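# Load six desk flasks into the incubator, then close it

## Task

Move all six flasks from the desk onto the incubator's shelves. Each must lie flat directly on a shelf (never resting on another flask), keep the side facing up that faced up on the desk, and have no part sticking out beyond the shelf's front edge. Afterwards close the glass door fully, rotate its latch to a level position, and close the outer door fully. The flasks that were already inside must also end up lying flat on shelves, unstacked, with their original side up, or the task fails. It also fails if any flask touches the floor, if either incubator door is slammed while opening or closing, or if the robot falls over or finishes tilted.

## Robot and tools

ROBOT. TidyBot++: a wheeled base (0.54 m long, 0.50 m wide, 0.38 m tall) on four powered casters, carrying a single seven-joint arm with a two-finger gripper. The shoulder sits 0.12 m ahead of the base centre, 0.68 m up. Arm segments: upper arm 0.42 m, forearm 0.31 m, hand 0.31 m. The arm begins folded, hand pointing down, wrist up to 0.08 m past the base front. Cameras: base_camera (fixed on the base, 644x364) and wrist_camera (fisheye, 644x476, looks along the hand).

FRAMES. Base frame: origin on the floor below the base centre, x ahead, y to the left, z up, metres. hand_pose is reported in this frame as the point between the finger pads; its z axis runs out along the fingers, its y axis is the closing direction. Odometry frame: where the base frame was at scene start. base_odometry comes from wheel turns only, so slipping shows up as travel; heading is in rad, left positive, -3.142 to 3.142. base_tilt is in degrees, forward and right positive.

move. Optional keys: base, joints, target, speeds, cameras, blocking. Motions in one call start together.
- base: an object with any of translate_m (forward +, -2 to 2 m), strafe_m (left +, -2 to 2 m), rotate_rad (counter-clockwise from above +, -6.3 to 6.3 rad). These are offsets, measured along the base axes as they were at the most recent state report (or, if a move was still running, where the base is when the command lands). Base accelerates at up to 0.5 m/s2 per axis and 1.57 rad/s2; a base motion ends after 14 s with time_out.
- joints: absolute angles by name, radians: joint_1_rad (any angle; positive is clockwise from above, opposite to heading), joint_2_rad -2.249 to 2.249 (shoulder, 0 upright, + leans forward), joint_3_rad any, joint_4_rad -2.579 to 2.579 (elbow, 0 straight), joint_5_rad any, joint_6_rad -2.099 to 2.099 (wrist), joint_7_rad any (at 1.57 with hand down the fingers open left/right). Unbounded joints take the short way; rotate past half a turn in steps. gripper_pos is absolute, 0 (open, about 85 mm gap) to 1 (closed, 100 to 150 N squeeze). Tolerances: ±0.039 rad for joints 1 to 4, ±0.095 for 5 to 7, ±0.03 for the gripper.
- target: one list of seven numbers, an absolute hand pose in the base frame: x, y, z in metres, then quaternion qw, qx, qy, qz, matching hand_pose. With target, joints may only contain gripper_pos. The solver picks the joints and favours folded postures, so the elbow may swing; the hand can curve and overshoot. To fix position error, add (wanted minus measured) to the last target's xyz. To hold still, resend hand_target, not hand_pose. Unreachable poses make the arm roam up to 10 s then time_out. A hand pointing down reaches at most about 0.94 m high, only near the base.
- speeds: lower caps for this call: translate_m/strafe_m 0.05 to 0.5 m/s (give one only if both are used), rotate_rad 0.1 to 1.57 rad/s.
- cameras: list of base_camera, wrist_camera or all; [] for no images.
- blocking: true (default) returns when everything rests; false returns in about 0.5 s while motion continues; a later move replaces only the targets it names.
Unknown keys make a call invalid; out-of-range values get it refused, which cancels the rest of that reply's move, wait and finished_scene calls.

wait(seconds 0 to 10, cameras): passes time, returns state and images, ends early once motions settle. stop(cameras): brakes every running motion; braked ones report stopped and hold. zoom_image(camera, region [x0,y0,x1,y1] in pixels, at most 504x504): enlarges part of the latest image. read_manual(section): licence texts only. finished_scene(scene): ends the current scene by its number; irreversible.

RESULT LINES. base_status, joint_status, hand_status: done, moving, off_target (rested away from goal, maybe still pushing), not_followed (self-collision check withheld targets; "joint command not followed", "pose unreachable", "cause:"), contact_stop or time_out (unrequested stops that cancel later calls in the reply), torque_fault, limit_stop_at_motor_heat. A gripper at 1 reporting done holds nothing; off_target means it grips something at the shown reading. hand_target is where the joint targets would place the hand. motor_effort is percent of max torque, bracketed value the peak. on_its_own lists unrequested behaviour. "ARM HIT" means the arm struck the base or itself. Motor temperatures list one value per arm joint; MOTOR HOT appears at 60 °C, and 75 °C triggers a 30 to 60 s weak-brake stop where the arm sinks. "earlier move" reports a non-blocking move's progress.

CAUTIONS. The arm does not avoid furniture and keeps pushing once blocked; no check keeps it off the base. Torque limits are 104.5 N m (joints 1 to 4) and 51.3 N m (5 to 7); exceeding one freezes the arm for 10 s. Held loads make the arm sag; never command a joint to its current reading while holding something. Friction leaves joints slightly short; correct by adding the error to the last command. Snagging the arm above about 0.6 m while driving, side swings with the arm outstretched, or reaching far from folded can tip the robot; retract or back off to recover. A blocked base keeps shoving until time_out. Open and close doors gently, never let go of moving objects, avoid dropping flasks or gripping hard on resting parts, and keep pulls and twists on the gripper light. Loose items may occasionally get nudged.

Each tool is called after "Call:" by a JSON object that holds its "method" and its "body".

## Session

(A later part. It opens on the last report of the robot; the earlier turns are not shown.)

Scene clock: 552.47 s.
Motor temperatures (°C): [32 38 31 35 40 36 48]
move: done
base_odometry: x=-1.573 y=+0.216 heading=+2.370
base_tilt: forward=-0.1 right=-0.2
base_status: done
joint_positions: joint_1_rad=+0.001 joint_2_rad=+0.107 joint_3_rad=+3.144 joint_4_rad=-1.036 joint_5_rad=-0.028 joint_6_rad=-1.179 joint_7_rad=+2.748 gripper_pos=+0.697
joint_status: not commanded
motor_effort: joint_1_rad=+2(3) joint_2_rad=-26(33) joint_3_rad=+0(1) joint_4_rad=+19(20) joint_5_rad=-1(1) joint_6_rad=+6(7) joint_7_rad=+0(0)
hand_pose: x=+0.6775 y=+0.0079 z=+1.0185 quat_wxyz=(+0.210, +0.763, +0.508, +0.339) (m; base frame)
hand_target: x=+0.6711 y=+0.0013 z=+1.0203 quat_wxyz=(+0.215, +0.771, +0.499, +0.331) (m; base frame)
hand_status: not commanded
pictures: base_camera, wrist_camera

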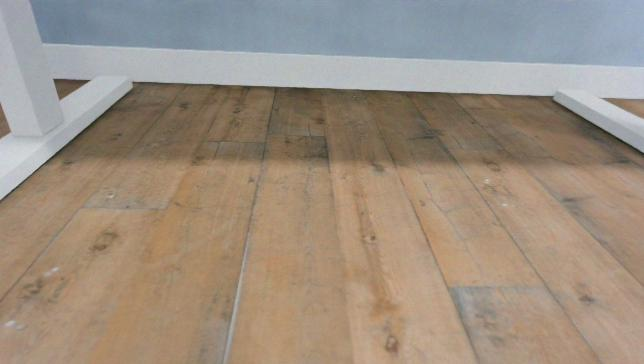

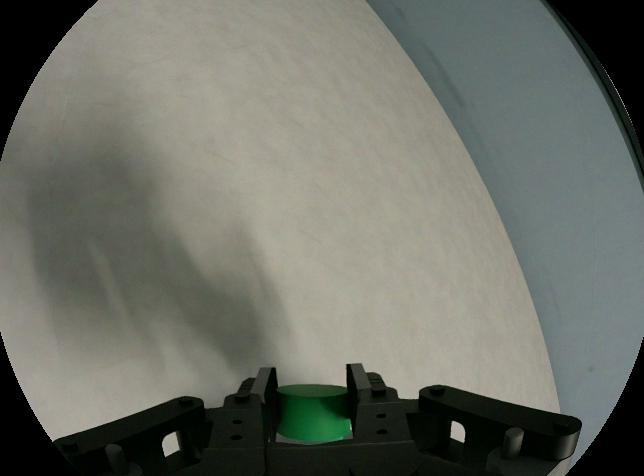

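Call:
{"method": "move", "body": {"base": {"translate_m": 0.059, "strafe_m": -0.277, "rotate_rad": 0.42}, "speeds": {"strafe_m": 0.2, "rotate_rad": 0.27}, "cameras": []}}

Call:
{"method": "move", "body": {"base": {"translate_m": 0.059, "strafe_m": -0.277, "rotate_rad": 0.42}, "speeds": {"strafe_m": 0.2, "rotate_rad": 0.27}}}

Scene clock: 555.57 s.
Motor temperatures (°C): [32 38 31 35 40 36 48]
move: done
base_odometry: x=-1.422 y=+0.456 heading=+2.790
base_tilt: forward=-0.1 right=-0.2
base_status: done
joint_positions: joint_1_rad=+0.000 joint_2_rad=+0.107 joint_3_rad=+3.142 joint_4_rad=-1.036 joint_5_rad=-0.028 joint_6_rad=-1.179 joint_7_rad=+2.748 gripper_pos=+0.697
joint_status: not commanded
motor_effort: joint_1_rad=+2(4) joint_2_rad=-25(26) joint_3_rad=+0(2) joint_4_rad=+20(20) joint_5_rad=+0(2) joint_6_rad=+6(7) joint_7_rad=+0(0)
hand_pose: x=+0.6774 y=+0.0094 z=+1.0185 quat_wxyz=(+0.210, +0.763, +0.509, +0.339) (m; base frame)
hand_target: x=+0.6711 y=+0.0013 z=+1.0203 quat_wxyz=(+0.215, +0.771, +0.499, +0.331) (m; base frame)
hand_status: not commanded
pictures: none
No camera images: "cameras" was empty.

Scene clock: 557.70 s.
Motor temperatures (°C): [32 38 31 35 40 36 48]
move: done
base_odometry: x=-1.381 y=+0.737 heading=-3.073
base_tilt: forward=-0.1 right=-0.2
base_status: done
joint_positions: joint_1_rad=-0.001 joint_2_rad=+0.107 joint_3_rad=+3.141 joint_4_rad=-1.036 joint_5_rad=-0.028 joint_6_rad=-1.179 joint_7_rad=+2.748 gripper_pos=+0.697
joint_status: not commanded
motor_effort: joint_1_rad=+1(3) joint_2_rad=-26(26) joint_3_rad=+0(1) joint_4_rad=+20(20) joint_5_rad=+0(1) joint_6_rad=+7(7) joint_7_rad=+0(0)
hand_pose: x=+0.6774 y=+0.0106 z=+1.0185 quat_wxyz=(+0.209, +0.762, +0.510, +0.340) (m; base frame)
hand_target: x=+0.6711 y=+0.0013 z=+1.0203 quat_wxyz=(+0.215, +0.771, +0.499, +0.331) (m; base frame)
hand_status: not commanded
pictures: base_camera, wrist_camera

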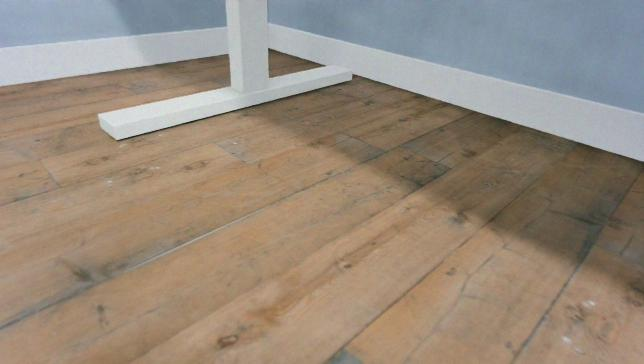

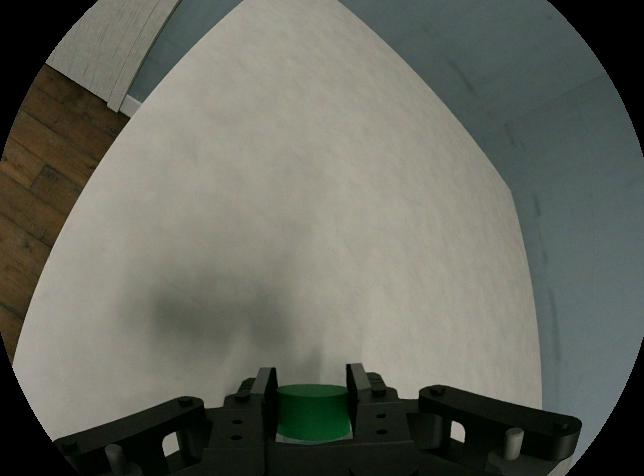

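Call:
{"method": "move", "body": {"base": {"translate_m": 0.059, "strafe_m": -0.277, "rotate_rad": 0.42}, "speeds": {"strafe_m": 0.2, "rotate_rad": 0.27}}}

Scene clock: 560.00 s.
Motor temperatures (°C): [32 38 31 35 40 36 48]
move: done
base_odometry: x=-1.459 y=+1.009 heading=-2.652
base_tilt: forward=-0.1 right=-0.2
base_status: done
joint_positions: joint_1_rad=-0.001 joint_2_rad=+0.107 joint_3_rad=+3.141 joint_4_rad=-1.036 joint_5_rad=-0.028 joint_6_rad=-1.179 joint_7_rad=+2.748 gripper_pos=+0.697
joint_status: not commanded
motor_effort: joint_1_rad=+2(3) joint_2_rad=-26(26) joint_3_rad=+0(2) joint_4_rad=+20(20) joint_5_rad=-1(1) joint_6_rad=+7(8) joint_7_rad=+0(0)
hand_pose: x=+0.6774 y=+0.0107 z=+1.0185 quat_wxyz=(+0.209, +0.762, +0.510, +0.340) (m; base frame)
hand_target: x=+0.6711 y=+0.0013 z=+1.0203 quat_wxyz=(+0.215, +0.771, +0.499, +0.331) (m; base frame)
hand_status: not commanded
pictures: base_camera, wrist_camera

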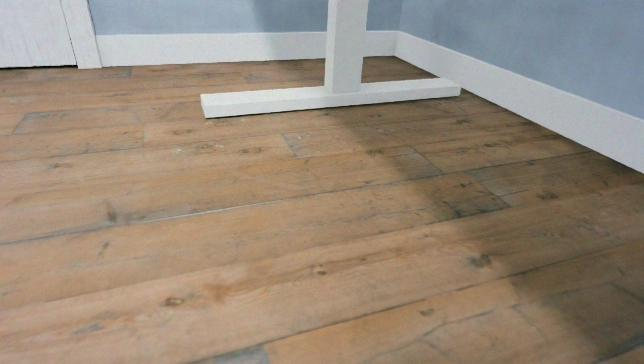

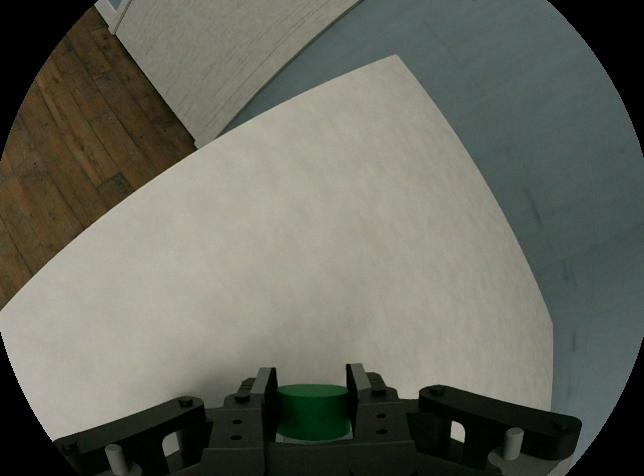

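Call:
{"method": "move", "body": {"joints": {"joint_2_rad": 0.135, "joint_4_rad": -1.03, "joint_6_rad": -1.2}, "cameras": []}}

Call:
{"method": "move", "body": {"joints": {"joint_2_rad": 0.165}, "cameras": []}}

Call:
{"method": "move", "body": {"joints": {"joint_2_rad": 0.18}}}

Scene clock: 561.20 s.
Motor temperatures (°C): [32 38 31 35 40 36 48]
move: done
base_odometry: x=-1.459 y=+1.009 heading=-2.652
base_tilt: forward=-0.1 right=-0.2
base_status: not commanded
joint_positions: joint_1_rad=-0.001 joint_2_rad=+0.131 joint_3_rad=+3.141 joint_4_rad=-1.035 joint_5_rad=-0.028 joint_6_rad=-1.179 joint_7_rad=+2.748 gripper_pos=+0.697
joint_status: all done
motor_effort: joint_1_rad=+2(2) joint_2_rad=-27(28) joint_3_rad=+0(0) joint_4_rad=+19(21) joint_5_rad=-1(1) joint_6_rad=+7(8) joint_7_rad=+0(0)
hand_pose: x=+0.6853 y=+0.0107 z=+1.0049 quat_wxyz=(+0.203, +0.766, +0.513, +0.330) (m; base frame)
hand_target: x=+0.6826 y=+0.0013 z=+1.0008 quat_wxyz=(+0.206, +0.777, +0.503, +0.318) (m; base frame)
hand_status: not commanded
pictures: none
No camera images: "cameras" was empty.

Scene clock: 562.00 s.
Motor temperatures (°C): [32 38 31 35 40 36 48]
move: done
base_odometry: x=-1.459 y=+1.009 heading=-2.652
base_tilt: forward=-0.1 right=-0.2
base_status: not commanded
joint_positions: joint_1_rad=-0.001 joint_2_rad=+0.161 joint_3_rad=+3.141 joint_4_rad=-1.035 joint_5_rad=-0.028 joint_6_rad=-1.179 joint_7_rad=+2.748 gripper_pos=+0.697
joint_status: all done
motor_effort: joint_1_rad=+1(2) joint_2_rad=-28(29) joint_3_rad=+0(0) joint_4_rad=+20(20) joint_5_rad=-1(1) joint_6_rad=+6(7) joint_7_rad=+0(0)
hand_pose: x=+0.6946 y=+0.0107 z=+0.9882 quat_wxyz=(+0.195, +0.771, +0.516, +0.319) (m; base frame)
hand_target: x=+0.6919 y=+0.0013 z=+0.9837 quat_wxyz=(+0.198, +0.782, +0.506, +0.306) (m; base frame)
hand_status: not commanded
pictures: none
No camera images: "cameras" was empty.

Scene clock: 562.53 s.
Motor temperatures (°C): [32 38 31 35 40 36 48]
move: done
base_odometry: x=-1.459 y=+1.009 heading=-2.652
base_tilt: forward=-0.1 right=-0.2
base_status: not commanded
joint_positions: joint_1_rad=-0.001 joint_2_rad=+0.165 joint_3_rad=+3.141 joint_4_rad=-1.032 joint_5_rad=-0.028 joint_6_rad=-1.179 joint_7_rad=+2.748 gripper_pos=+0.697
joint_status: all done
motor_effort: joint_1_rad=+1(2) joint_2_rad=-27(28) joint_3_rad=+0(0) joint_4_rad=+19(20) joint_5_rad=+0(1) joint_6_rad=+6(7) joint_7_rad=+0(0)
hand_pose: x=+0.6964 y=+0.0107 z=+0.9872 quat_wxyz=(+0.195, +0.771, +0.516, +0.319) (m; base frame)
hand_target: x=+0.6964 y=+0.0013 z=+0.9751 quat_wxyz=(+0.194, +0.784, +0.508, +0.300) (m; base frame)
hand_status: not commanded
pictures: base_camera, wrist_camera

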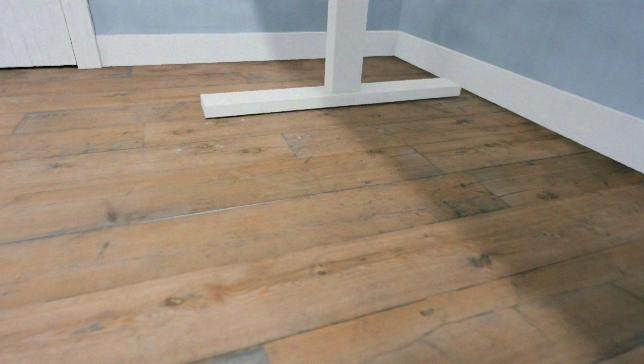

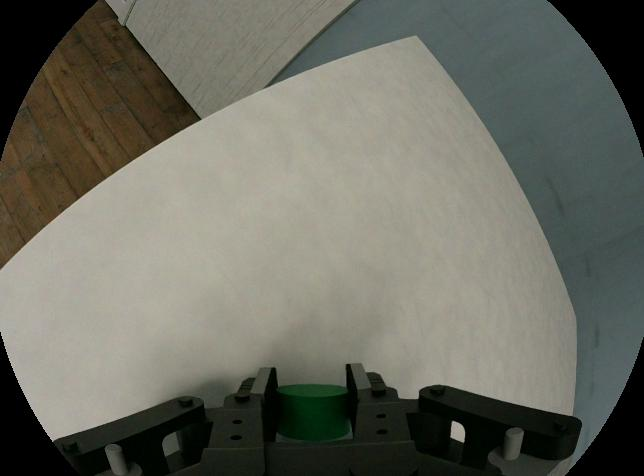

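Call:
{"method": "move", "body": {"joints": {"joint_2_rad": 0.168, "gripper_pos": 0.45}, "cameras": []}}

Call:
{"method": "move", "body": {"joints": {"joint_2_rad": 0.13}, "base": {"translate_m": -0.025}, "speeds": {"translate_m": 0.08}}}

Call:
{"method": "move", "body": {"joints": {"joint_2_rad": 0.07}, "base": {"translate_m": -0.04}, "speeds": {"translate_m": 0.1}}}

Scene clock: 563.73 s.
Motor temperatures (°C): [32 38 31 35 40 36 48]
move: done
base_odometry: x=-1.459 y=+1.009 heading=-2.652
base_tilt: forward=-0.1 right=-0.2
base_status: not commanded
joint_positions: joint_1_rad=-0.001 joint_2_rad=+0.165 joint_3_rad=+3.141 joint_4_rad=-1.026 joint_5_rad=-0.028 joint_6_rad=-1.179 joint_7_rad=+2.748 gripper_pos=+0.450
joint_status: all done
motor_effort: joint_1_rad=+2(2) joint_2_rad=-27(28) joint_3_rad=+0(0) joint_4_rad=+18(20) joint_5_rad=+0(1) joint_6_rad=+6(6) joint_7_rad=+0(0)
hand_pose: x=+0.6970 y=+0.0107 z=+0.9901 quat_wxyz=(+0.197, +0.770, +0.515, +0.321) (m; base frame)
hand_target: x=+0.6928 y=+0.0013 z=+0.9820 quat_wxyz=(+0.197, +0.782, +0.506, +0.305) (m; base frame)
hand_status: not commanded
pictures: none
No camera images: "cameras" was empty.

Scene clock: 564.60 s.
Motor temperatures (°C): [32 38 31 35 40 36 48]
move: done
base_odometry: x=-1.437 y=+1.021 heading=-2.652
base_tilt: forward=-0.1 right=-0.2
base_status: done
joint_positions: joint_1_rad=-0.001 joint_2_rad=+0.134 joint_3_rad=+3.141 joint_4_rad=-1.026 joint_5_rad=-0.028 joint_6_rad=-1.179 joint_7_rad=+2.748 gripper_pos=+0.450
joint_status: all done
motor_effort: joint_1_rad=+2(3) joint_2_rad=-26(30) joint_3_rad=+0(1) joint_4_rad=+18(20) joint_5_rad=-1(1) joint_6_rad=+6(7) joint_7_rad=+0(0)
hand_pose: x=+0.6872 y=+0.0107 z=+1.0082 quat_wxyz=(+0.205, +0.765, +0.512, +0.333) (m; base frame)
hand_target: x=+0.6810 y=+0.0013 z=+1.0036 quat_wxyz=(+0.207, +0.776, +0.503, +0.320) (m; base frame)
hand_status: not commanded
pictures: base_camera, wrist_camera

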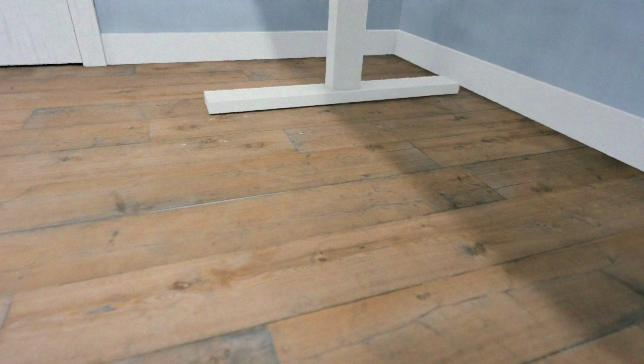

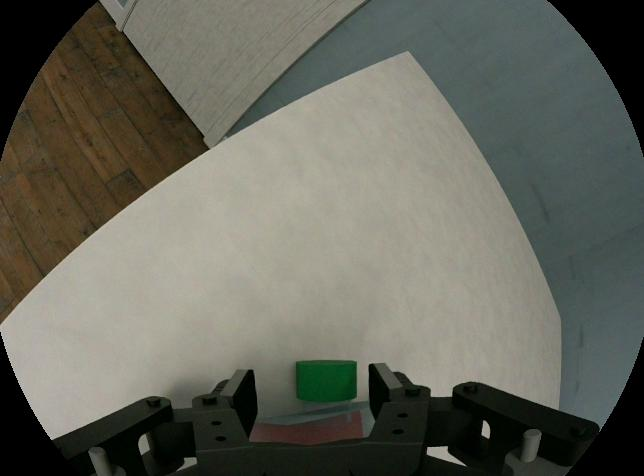

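Scene clock: 565.77 s.
Motor temperatures (°C): [32 38 31 35 40 36 48]
move: done
base_odometry: x=-1.402 y=+1.040 heading=-2.652
base_tilt: forward=-0.1 right=-0.2
base_status: done
joint_positions: joint_1_rad=-0.001 joint_2_rad=+0.068 joint_3_rad=+3.141 joint_4_rad=-1.026 joint_5_rad=-0.028 joint_6_rad=-1.179 joint_7_rad=+2.748 gripper_pos=+0.450
joint_status: all done
motor_effort: joint_1_rad=+1(2) joint_2_rad=-23(32) joint_3_rad=+0(1) joint_4_rad=+18(21) joint_5_rad=+0(1) joint_6_rad=+6(7) joint_7_rad=+0(0)
hand_pose: x=+0.6644 y=+0.0107 z=+1.0452 quat_wxyz=(+0.222, +0.753, +0.505, +0.358) (m; base frame)
hand_target: x=+0.6607 y=+0.0013 z=+1.0367 quat_wxyz=(+0.222, +0.766, +0.496, +0.343) (m; base frame)
hand_status: not commanded
pictures: base_camera, wrist_camera

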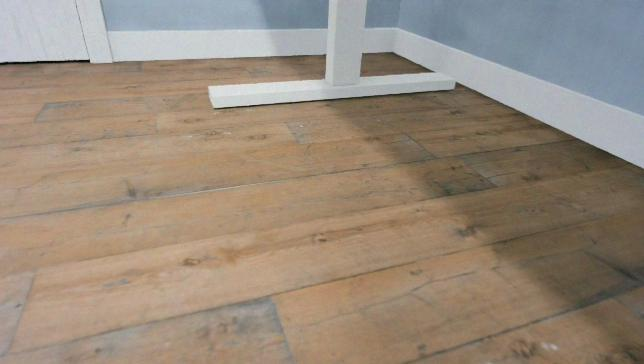

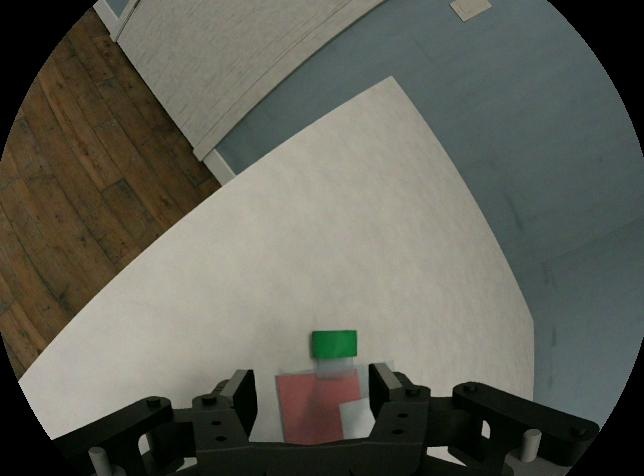

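Call:
{"method": "move", "body": {"joints": {"joint_2_rad": -0.084, "joint_4_rad": -0.97, "joint_6_rad": -1.4, "joint_7_rad": 1.5708, "gripper_pos": 0.2, "joint_1_rad": 0, "joint_3_rad": 3.1416, "joint_5_rad": 0}, "cameras": []}}

Call:
{"method": "move", "body": {"base": {"translate_m": -0.204, "strafe_m": 0.401}, "cameras": []}}

Call:
{"method": "move", "body": {"base": {"rotate_rad": -1.779}}}

Call:
{"method": "move", "body": {"base": {"translate_m": -0.641, "strafe_m": 0.95}}}

Scene clock: 569.27 s.
Motor temperatures (°C): [32 38 31 35 40 36 48]
move: done
base_odometry: x=-1.402 y=+1.040 heading=-2.652
base_tilt: forward=-0.1 right=-0.2
base_status: not commanded
joint_positions: joint_1_rad=-0.001 joint_2_rad=-0.076 joint_3_rad=+3.141 joint_4_rad=-0.976 joint_5_rad=-0.028 joint_6_rad=-1.352 joint_7_rad=+1.606 gripper_pos=+0.200
joint_status: all done
motor_effort: joint_1_rad=+1(2) joint_2_rad=-16(26) joint_3_rad=+0(2) joint_4_rad=+17(20) joint_5_rad=-1(1) joint_6_rad=+7(7) joint_7_rad=+0(1)
hand_pose: x=+0.5749 y=+0.0110 z=+1.1009 quat_wxyz=(-0.007, +0.902, +0.020, +0.430) (m; base frame)
hand_target: x=+0.5622 y=+0.0014 z=+1.0958 quat_wxyz=(+0.000, +0.910, +0.000, +0.415) (m; base frame)
hand_status: not commanded
pictures: none
No camera images: "cameras" was empty.

Scene clock: 571.37 s.
Motor temperatures (°C): [32 38 31 35 40 36 48]
move: done
base_odometry: x=-1.033 y=+0.782 heading=-2.652
base_tilt: forward=-0.1 right=-0.2
base_status: done
joint_positions: joint_1_rad=-0.002 joint_2_rad=-0.081 joint_3_rad=+3.138 joint_4_rad=-0.976 joint_5_rad=-0.028 joint_6_rad=-1.354 joint_7_rad=+1.606 gripper_pos=+0.200
joint_status: not commanded
motor_effort: joint_1_rad=+2(4) joint_2_rad=-15(18) joint_3_rad=+0(2) joint_4_rad=+17(18) joint_5_rad=+0(2) joint_6_rad=+7(7) joint_7_rad=+0(0)
hand_pose: x=+0.5726 y=+0.0127 z=+1.1026 quat_wxyz=(-0.007, +0.902, +0.022, +0.432) (m; base frame)
hand_target: x=+0.5622 y=+0.0014 z=+1.0958 quat_wxyz=(+0.000, +0.910, +0.000, +0.415) (m; base frame)
hand_status: not commanded
pictures: none
No camera images: "cameras" was empty.

Scene clock: 573.80 s.
Motor temperatures (°C): [32 38 31 35 40 36 48]
move: done
base_odometry: x=-1.033 y=+0.782 heading=+1.854
base_tilt: forward=-0.1 right=-0.2
base_status: done
joint_positions: joint_1_rad=-0.001 joint_2_rad=-0.080 joint_3_rad=+3.141 joint_4_rad=-0.976 joint_5_rad=-0.028 joint_6_rad=-1.354 joint_7_rad=+1.606 gripper_pos=+0.200
joint_status: not commanded
motor_effort: joint_1_rad=+1(3) joint_2_rad=-15(19) joint_3_rad=+0(2) joint_4_rad=+17(18) joint_5_rad=+0(2) joint_6_rad=+7(7) joint_7_rad=+0(0)
hand_pose: x=+0.5730 y=+0.0108 z=+1.1023 quat_wxyz=(-0.007, +0.902, +0.020, +0.431) (m; base frame)
hand_target: x=+0.5622 y=+0.0014 z=+1.0958 quat_wxyz=(+0.000, +0.910, +0.000, +0.415) (m; base frame)
hand_status: not commanded
pictures: base_camera, wrist_camera

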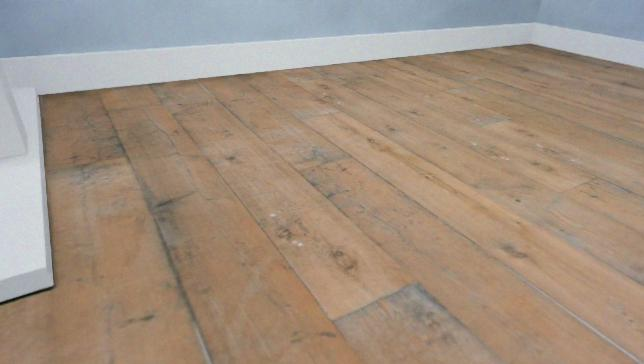

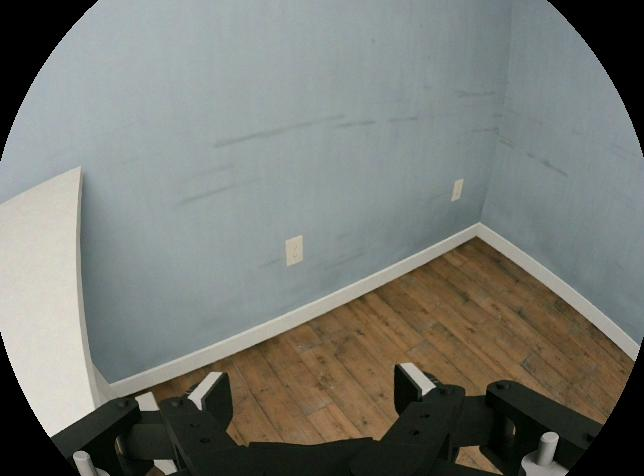

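Scene clock: 576.97 s.
Motor temperatures (°C): [32 38 31 35 40 36 48]
move: done
base_odometry: x=-1.767 y=-0.099 heading=+1.853
base_tilt: forward=-0.1 right=-0.2
base_status: done
joint_positions: joint_1_rad=+0.000 joint_2_rad=-0.082 joint_3_rad=+3.141 joint_4_rad=-0.975 joint_5_rad=-0.028 joint_6_rad=-1.355 joint_7_rad=+1.606 gripper_pos=+0.200
joint_status: not commanded
motor_effort: joint_1_rad=+2(3) joint_2_rad=-15(19) joint_3_rad=+0(2) joint_4_rad=+17(18) joint_5_rad=+0(2) joint_6_rad=+7(7) joint_7_rad=+0(0)
hand_pose: x=+0.5720 y=+0.0102 z=+1.1032 quat_wxyz=(-0.006, +0.902, +0.019, +0.432) (m; base frame)
hand_target: x=+0.5622 y=+0.0014 z=+1.0958 quat_wxyz=(+0.000, +0.910, +0.000, +0.415) (m; base frame)
hand_status: not commanded
pictures: base_camera, wrist_camera

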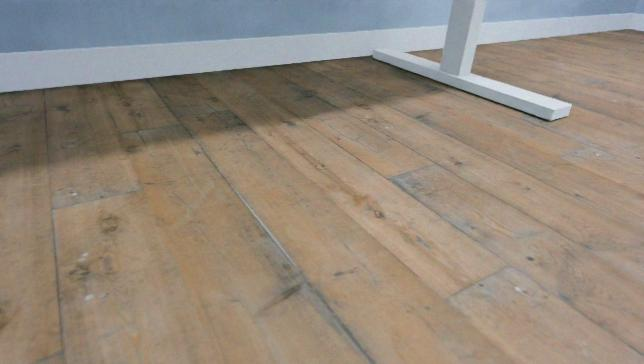

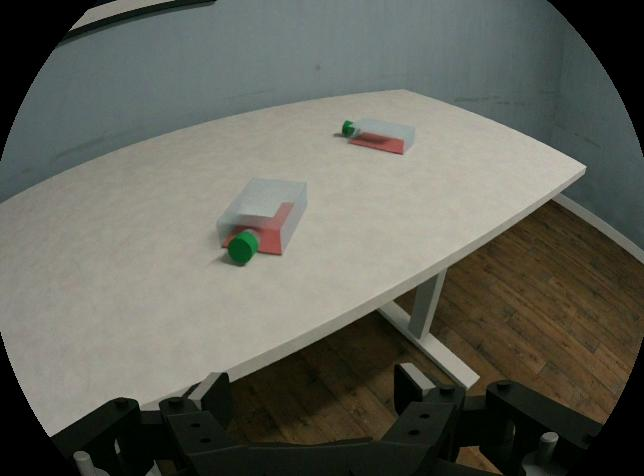

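Call:
{"method": "move", "body": {"base": {"rotate_rad": 0.68}, "joints": {"joint_1_rad": 0.95}}}

Scene clock: 580.03 s.
Motor temperatures (°C): [32 38 31 35 40 36 48]
move: done
base_odometry: x=-1.767 y=-0.099 heading=+2.532
base_tilt: forward=-0.1 right=-0.2
base_status: done
joint_positions: joint_1_rad=+0.939 joint_2_rad=-0.082 joint_3_rad=+3.137 joint_4_rad=-0.975 joint_5_rad=-0.028 joint_6_rad=-1.355 joint_7_rad=+1.606 gripper_pos=+0.200
joint_status: all done
motor_effort: joint_1_rad=+1(4) joint_2_rad=-15(17) joint_3_rad=+0(2) joint_4_rad=+18(18) joint_5_rad=-1(2) joint_6_rad=+7(7) joint_7_rad=+0(0)
hand_pose: x=+0.3963 y=-0.3583 z=+1.1032 quat_wxyz=(+0.189, +0.814, -0.389, +0.389) (m; base frame)
hand_target: x=+0.3779 y=-0.3597 z=+1.0958 quat_wxyz=(+0.190, +0.809, -0.416, +0.369) (m; base frame)
hand_status: not commanded
pictures: base_camera, wrist_camera

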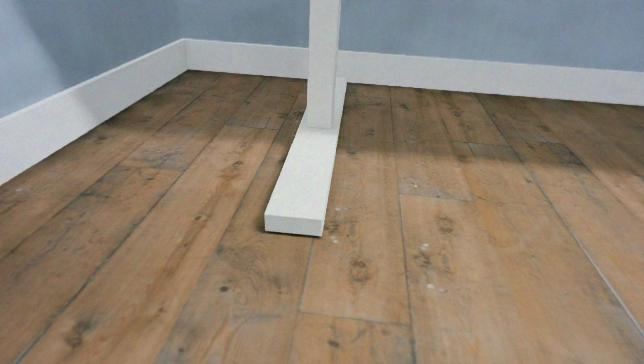

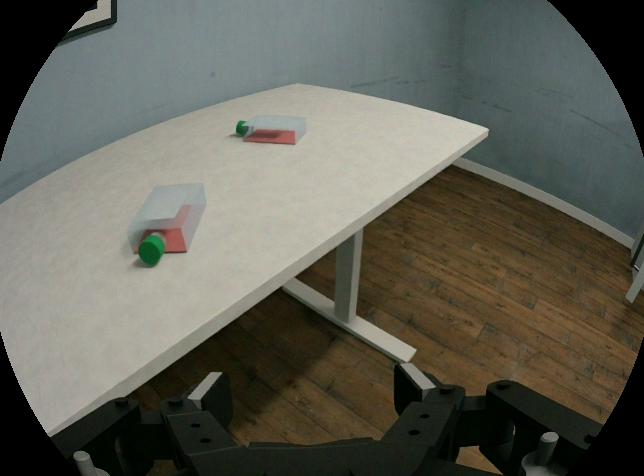

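Call:
{"method": "move", "body": {"base": {"translate_m": 0.275, "strafe_m": 0.055}, "speeds": {"translate_m": 0.3}, "joints": {"joint_1_rad": 1.01}, "cameras": []}}

Call:
{"method": "move", "body": {"joints": {"joint_2_rad": 0.042, "joint_4_rad": -1.2, "joint_6_rad": -1.05, "joint_7_rad": 1.53, "gripper_pos": 0.3}}}

Scene clock: 582.87 s.
Motor temperatures (°C): [32 38 31 35 40 36 48]
move: done
base_odometry: x=-2.024 y=+0.014 heading=+2.533
base_tilt: forward=-0.1 right=-0.2
base_status: done
joint_positions: joint_1_rad=+1.007 joint_2_rad=-0.082 joint_3_rad=+3.140 joint_4_rad=-0.975 joint_5_rad=-0.028 joint_6_rad=-1.355 joint_7_rad=+1.606 gripper_pos=+0.200
joint_status: all done
motor_effort: joint_1_rad=+2(3) joint_2_rad=-15(17) joint_3_rad=+0(2) joint_4_rad=+17(18) joint_5_rad=+0(2) joint_6_rad=+6(7) joint_7_rad=+0(0)
hand_pose: x=+0.3699 y=-0.3771 z=+1.1034 quat_wxyz=(+0.203, +0.799, -0.418, +0.382) (m; base frame)
hand_target: x=+0.3559 y=-0.3746 z=+1.0958 quat_wxyz=(+0.201, +0.796, -0.440, +0.363) (m; base frame)
hand_status: not commanded
pictures: none
No camera images: "cameras" was empty.

Scene clock: 584.47 s.
Motor temperatures (°C): [32 38 31 35 40 36 48]
move: done
base_odometry: x=-2.024 y=+0.014 heading=+2.533
base_tilt: forward=-0.1 right=-0.2
base_status: not commanded
joint_positions: joint_1_rad=+1.007 joint_2_rad=+0.048 joint_3_rad=+3.140 joint_4_rad=-1.191 joint_5_rad=-0.028 joint_6_rad=-1.095 joint_7_rad=+1.567 gripper_pos=+0.300
joint_status: all done
motor_effort: joint_1_rad=+1(2) joint_2_rad=-23(27) joint_3_rad=+0(1) joint_4_rad=+19(22) joint_5_rad=+0(1) joint_6_rad=+6(7) joint_7_rad=+0(1)
hand_pose: x=+0.4171 y=-0.4531 z=+0.9892 quat_wxyz=(+0.176, +0.804, -0.446, +0.351) (m; base frame)
hand_target: x=+0.4121 y=-0.4642 z=+0.9982 quat_wxyz=(+0.192, +0.788, -0.457, +0.365) (m; base frame)
hand_status: not commanded
pictures: base_camera, wrist_camera

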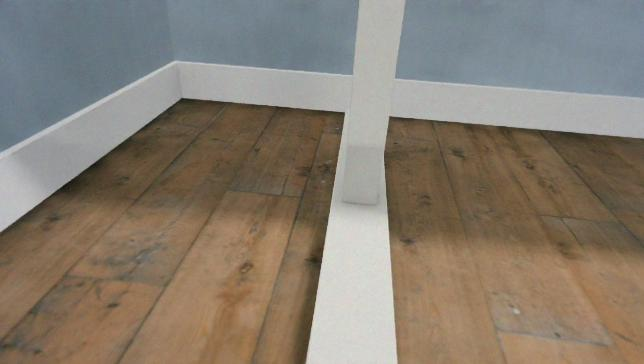

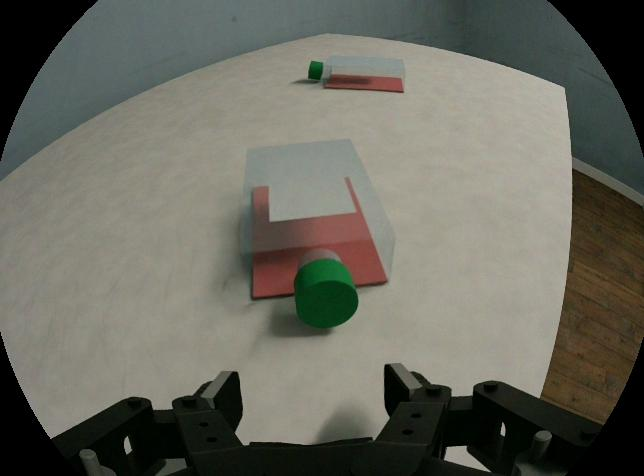

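Call:
{"method": "move", "body": {"base": {"translate_m": 0.0276, "strafe_m": -0.0545}, "speeds": {"translate_m": 0.06}, "joints": {"joint_4_rad": -1.23, "joint_6_rad": -1.01, "gripper_pos": 0.4}}}

Scene clock: 586.40 s.
Motor temperatures (°C): [32 38 31 35 40 36 48]
move: done
base_odometry: x=-2.015 y=+0.074 heading=+2.533
base_tilt: forward=-0.1 right=-0.2
base_status: done
joint_positions: joint_1_rad=+1.007 joint_2_rad=+0.047 joint_3_rad=+3.140 joint_4_rad=-1.216 joint_5_rad=-0.028 joint_6_rad=-1.050 joint_7_rad=+1.566 gripper_pos=+0.400
joint_status: all done
motor_effort: joint_1_rad=+1(2) joint_2_rad=-23(27) joint_3_rad=+0(1) joint_4_rad=+20(20) joint_5_rad=-1(1) joint_6_rad=+6(7) joint_7_rad=+0(0)
hand_pose: x=+0.4204 y=-0.4587 z=+0.9872 quat_wxyz=(+0.181, +0.800, -0.444, +0.360) (m; base frame)
hand_target: x=+0.4148 y=-0.4684 z=+0.9915 quat_wxyz=(+0.194, +0.786, -0.456, +0.369) (m; base frame)
hand_status: not commanded
pictures: base_camera, wrist_camera

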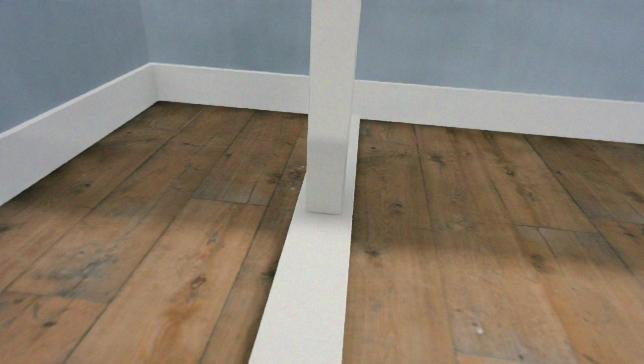

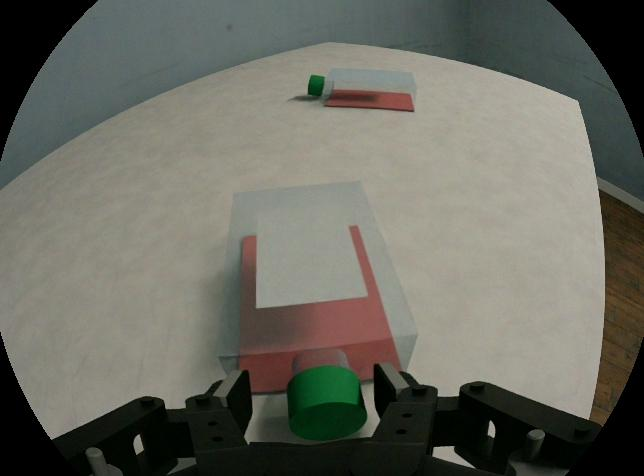

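Call:
{"method": "move", "body": {"base": {"translate_m": -0.006, "strafe_m": -0.002}, "speeds": {"translate_m": 0.06}, "joints": {"joint_4_rad": -1.255, "joint_6_rad": -0.985, "joint_2_rad": 0.05}}}

Call:
{"method": "move", "body": {"joints": {"gripper_pos": 0.5}}}

Scene clock: 587.37 s.
Motor temperatures (°C): [32 38 31 35 40 36 48]
move: done
base_odometry: x=-2.009 y=+0.073 heading=+2.533
base_tilt: forward=-0.1 right=-0.2
base_status: done
joint_positions: joint_1_rad=+1.008 joint_2_rad=+0.047 joint_3_rad=+3.141 joint_4_rad=-1.240 joint_5_rad=-0.028 joint_6_rad=-1.025 joint_7_rad=+1.566 gripper_pos=+0.400
joint_status: all done
motor_effort: joint_1_rad=+2(3) joint_2_rad=-23(25) joint_3_rad=+0(2) joint_4_rad=+19(21) joint_5_rad=+0(1) joint_6_rad=+6(7) joint_7_rad=+0(0)
hand_pose: x=+0.4208 y=-0.4613 z=+0.9798 quat_wxyz=(+0.181, +0.800, -0.445, +0.360) (m; base frame)
hand_target: x=+0.4172 y=-0.4723 z=+0.9795 quat_wxyz=(+0.192, +0.788, -0.457, +0.365) (m; base frame)
hand_status: not commanded
pictures: base_camera, wrist_camera

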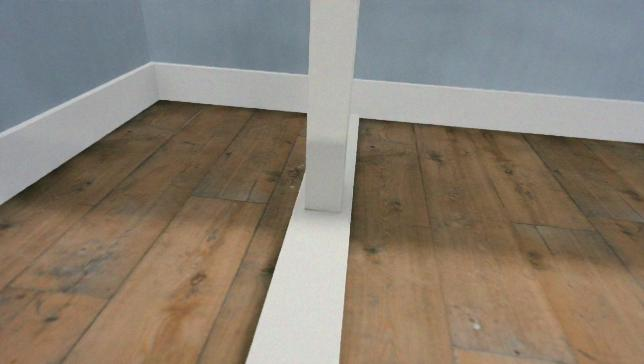

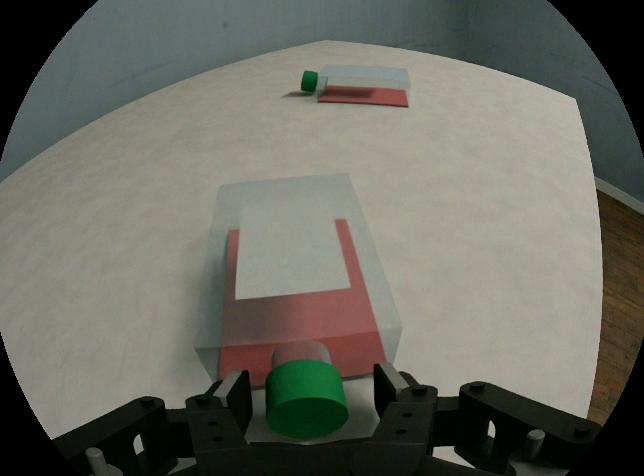

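Scene clock: 587.90 s.
Motor temperatures (°C): [32 38 31 35 40 36 48]
move: done
base_odometry: x=-2.009 y=+0.073 heading=+2.533
base_tilt: forward=-0.1 right=-0.2
base_status: not commanded
joint_positions: joint_1_rad=+1.008 joint_2_rad=+0.047 joint_3_rad=+3.141 joint_4_rad=-1.240 joint_5_rad=-0.028 joint_6_rad=-1.025 joint_7_rad=+1.566 gripper_pos=+0.500
joint_status: all done
motor_effort: joint_1_rad=+2(2) joint_2_rad=-23(23) joint_3_rad=+0(0) joint_4_rad=+20(20) joint_5_rad=-1(1) joint_6_rad=+6(7) joint_7_rad=+0(0)
hand_pose: x=+0.4208 y=-0.4613 z=+0.9798 quat_wxyz=(+0.181, +0.800, -0.445, +0.360) (m; base frame)
hand_target: x=+0.4172 y=-0.4723 z=+0.9795 quat_wxyz=(+0.192, +0.788, -0.457, +0.365) (m; base frame)
hand_status: not commanded
pictures: base_camera, wrist_camera

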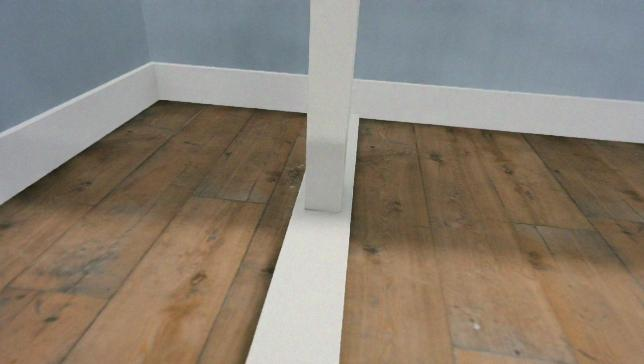

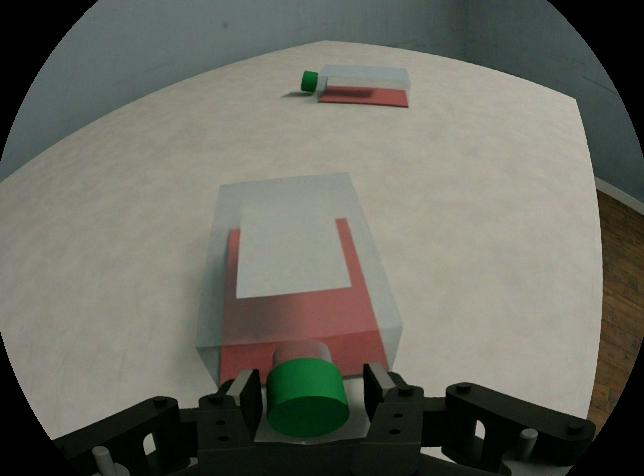

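Call:
{"method": "move", "body": {"base": {"translate_m": -0.003, "strafe_m": 0.005}, "speeds": {"translate_m": 0.06}, "joints": {"gripper_pos": 0.6}, "cameras": []}}

Call:
{"method": "move", "body": {"joints": {"gripper_pos": 0.85}, "cameras": ["wrist_camera"]}}

Scene clock: 588.73 s.
Motor temperatures (°C): [32 38 31 35 40 36 48]
move: done
base_odometry: x=-2.010 y=+0.067 heading=+2.533
base_tilt: forward=-0.1 right=-0.2
base_status: done
joint_positions: joint_1_rad=+1.008 joint_2_rad=+0.049 joint_3_rad=+3.141 joint_4_rad=-1.241 joint_5_rad=-0.028 joint_6_rad=-1.024 joint_7_rad=+1.566 gripper_pos=+0.600
joint_status: all done
motor_effort: joint_1_rad=+2(3) joint_2_rad=-24(27) joint_3_rad=+0(1) joint_4_rad=+20(21) joint_5_rad=+1(1) joint_6_rad=+6(7) joint_7_rad=+0(0)
hand_pose: x=+0.4211 y=-0.4617 z=+0.9791 quat_wxyz=(+0.181, +0.800, -0.445, +0.360) (m; base frame)
hand_target: x=+0.4172 y=-0.4723 z=+0.9795 quat_wxyz=(+0.192, +0.788, -0.457, +0.365) (m; base frame)
hand_status: not commanded
pictures: none
No camera images: "cameras" was empty.

Scene clock: 589.40 s.
Motor temperatures (°C): [32 38 31 35 40 36 48]
move: off_target
base_odometry: x=-2.010 y=+0.067 heading=+2.533
base_tilt: forward=-0.1 right=-0.2
base_status: not commanded
joint_positions: joint_1_rad=+1.008 joint_2_rad=+0.049 joint_3_rad=+3.141 joint_4_rad=-1.241 joint_5_rad=-0.028 joint_6_rad=-1.022 joint_7_rad=+1.565 gripper_pos=+0.687
joint_status: gripper_pos off_target (ended at +0.687, target +0.850)
motor_effort: joint_1_rad=+2(2) joint_2_rad=-22(24) joint_3_rad=+0(1) joint_4_rad=+19(20) joint_5_rad=+0(1) joint_6_rad=+6(7) joint_7_rad=+0(0)
hand_pose: x=+0.4213 y=-0.4621 z=+0.9795 quat_wxyz=(+0.181, +0.799, -0.445, +0.360) (m; base frame)
hand_target: x=+0.4172 y=-0.4723 z=+0.9795 quat_wxyz=(+0.192, +0.788, -0.457, +0.365) (m; base frame)
hand_status: not commanded
pictures: wrist_camera

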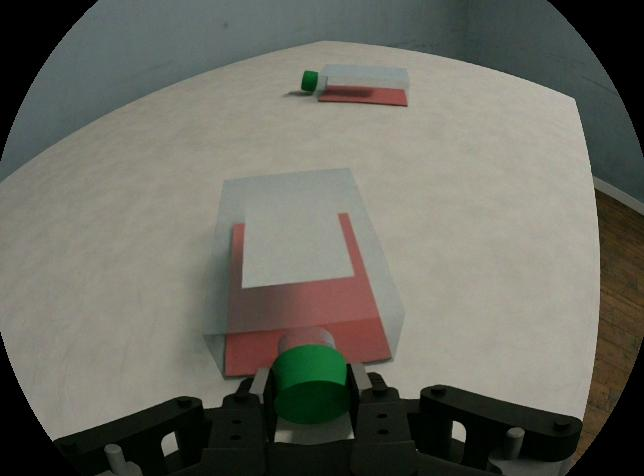

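Call:
{"method": "move", "body": {"joints": {"joint_2_rad": 0.044, "joint_4_rad": -1.003, "joint_6_rad": -1.32}}}

Call:
{"method": "move", "body": {"base": {"translate_m": -0.45}, "speeds": {"translate_m": 0.4}, "cameras": []}}

Call:
{"method": "move", "body": {"base": {"rotate_rad": -1.773}, "speeds": {"rotate_rad": 1.0}, "joints": {"joint_1_rad": 0}}}

Call:
{"method": "move", "body": {"base": {"translate_m": 1.25, "strafe_m": -0.47}}}

Scene clock: 591.53 s.
Motor temperatures (°C): [32 38 31 35 40 36 48]
move: done
base_odometry: x=-2.010 y=+0.067 heading=+2.533
base_tilt: forward=-0.1 right=-0.2
base_status: not commanded
joint_positions: joint_1_rad=+1.008 joint_2_rad=+0.050 joint_3_rad=+3.141 joint_4_rad=-1.013 joint_5_rad=-0.028 joint_6_rad=-1.274 joint_7_rad=+1.565 gripper_pos=+0.687
joint_status: all done
motor_effort: joint_1_rad=+2(2) joint_2_rad=-23(27) joint_3_rad=+0(0) joint_4_rad=+19(21) joint_5_rad=+0(1) joint_6_rad=+7(8) joint_7_rad=+0(0)
hand_pose: x=+0.4050 y=-0.4346 z=+1.0388 quat_wxyz=(+0.176, +0.805, -0.445, +0.350) (m; base frame)
hand_target: x=+0.3906 y=-0.4298 z=+1.0369 quat_wxyz=(+0.176, +0.801, -0.464, +0.334) (m; base frame)
hand_status: not commanded
pictures: base_camera, wrist_camera

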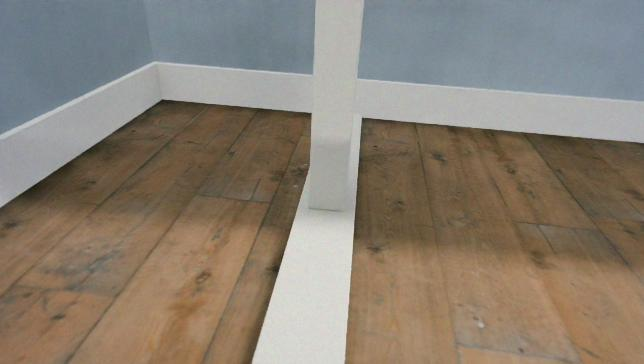

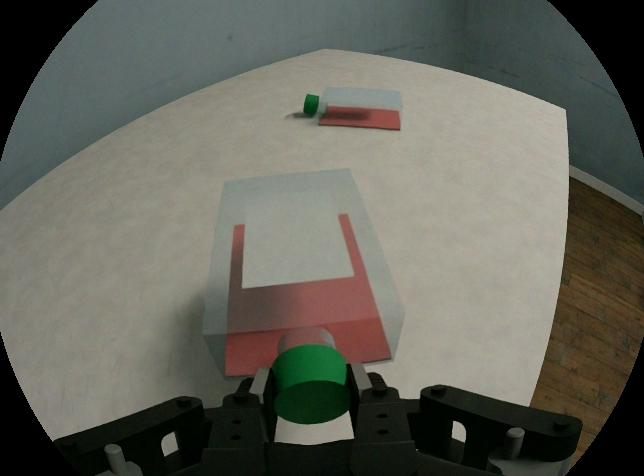

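Scene clock: 593.67 s.
Motor temperatures (°C): [32 38 31 35 40 36 48]
move: done
base_odometry: x=-1.640 y=-0.190 heading=+2.533
base_tilt: forward=-0.1 right=-0.2
base_status: done
joint_positions: joint_1_rad=+1.010 joint_2_rad=+0.051 joint_3_rad=+3.141 joint_4_rad=-1.013 joint_5_rad=-0.028 joint_6_rad=-1.278 joint_7_rad=+1.565 gripper_pos=+0.687
joint_status: not commanded
motor_effort: joint_1_rad=+1(4) joint_2_rad=-23(26) joint_3_rad=+0(2) joint_4_rad=+19(20) joint_5_rad=+0(2) joint_6_rad=+7(8) joint_7_rad=+0(0)
hand_pose: x=+0.4036 y=-0.4344 z=+1.0377 quat_wxyz=(+0.175, +0.806, -0.446, +0.348) (m; base frame)
hand_target: x=+0.3906 y=-0.4298 z=+1.0369 quat_wxyz=(+0.176, +0.801, -0.464, +0.334) (m; base frame)
hand_status: not commanded
pictures: none
No camera images: "cameras" was empty.

Scene clock: 596.63 s.
Motor temperatures (°C): [32 38 31 35 40 36 48]
move: done
base_odometry: x=-1.640 y=-0.190 heading=+0.762
base_tilt: forward=-0.1 right=-0.2
base_status: done
joint_positions: joint_1_rad=+0.010 joint_2_rad=+0.051 joint_3_rad=+3.142 joint_4_rad=-1.013 joint_5_rad=-0.028 joint_6_rad=-1.279 joint_7_rad=+1.565 gripper_pos=+0.687
joint_status: all done
motor_effort: joint_1_rad=+2(4) joint_2_rad=-23(24) joint_3_rad=+0(2) joint_4_rad=+19(20) joint_5_rad=-1(2) joint_6_rad=+7(8) joint_7_rad=+0(0)
hand_pose: x=+0.6383 y=+0.0042 z=+1.0376 quat_wxyz=(-0.013, +0.921, -0.006, +0.389) (m; base frame)
hand_target: x=+0.6274 y=+0.0014 z=+1.0369 quat_wxyz=(-0.008, +0.926, -0.019, +0.378) (m; base frame)
hand_status: not commanded
pictures: base_camera, wrist_camera

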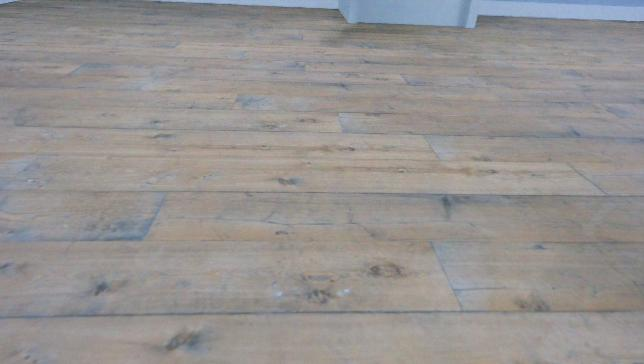

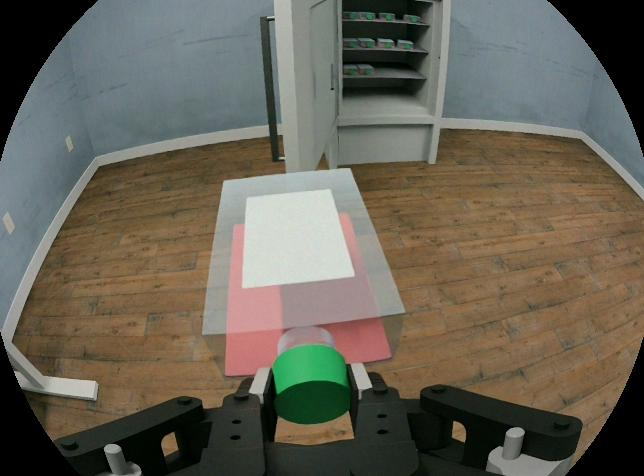

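Scene clock: 600.47 s.
Motor temperatures (°C): [32 38 31 35 40 36 48]
move: done
base_odometry: x=-0.411 y=+0.332 heading=+0.761
base_tilt: forward=-0.1 right=-0.2
base_status: done
joint_positions: joint_1_rad=+0.008 joint_2_rad=+0.053 joint_3_rad=+3.142 joint_4_rad=-1.012 joint_5_rad=-0.028 joint_6_rad=-1.281 joint_7_rad=+1.565 gripper_pos=+0.687
joint_status: not commanded
motor_effort: joint_1_rad=+1(3) joint_2_rad=-23(26) joint_3_rad=+0(1) joint_4_rad=+19(20) joint_5_rad=-1(1) joint_6_rad=+7(8) joint_7_rad=+0(0)
hand_pose: x=+0.6386 y=+0.0052 z=+1.0366 quat_wxyz=(-0.013, +0.922, -0.005, +0.387) (m; base frame)
hand_target: x=+0.6274 y=+0.0014 z=+1.0369 quat_wxyz=(-0.008, +0.926, -0.019, +0.378) (m; base frame)
hand_status: not commanded
pictures: base_camera, wrist_camera

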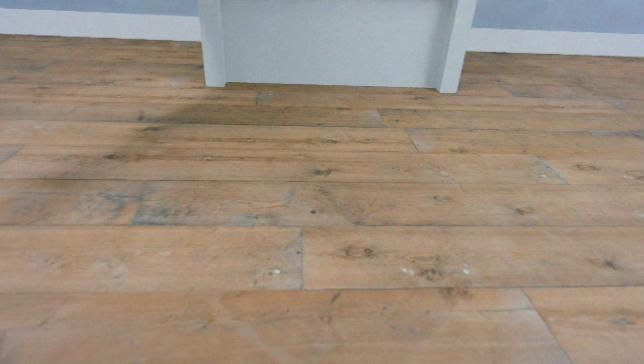

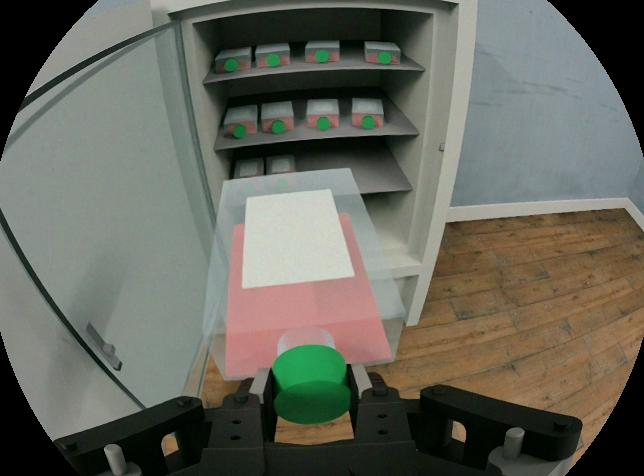

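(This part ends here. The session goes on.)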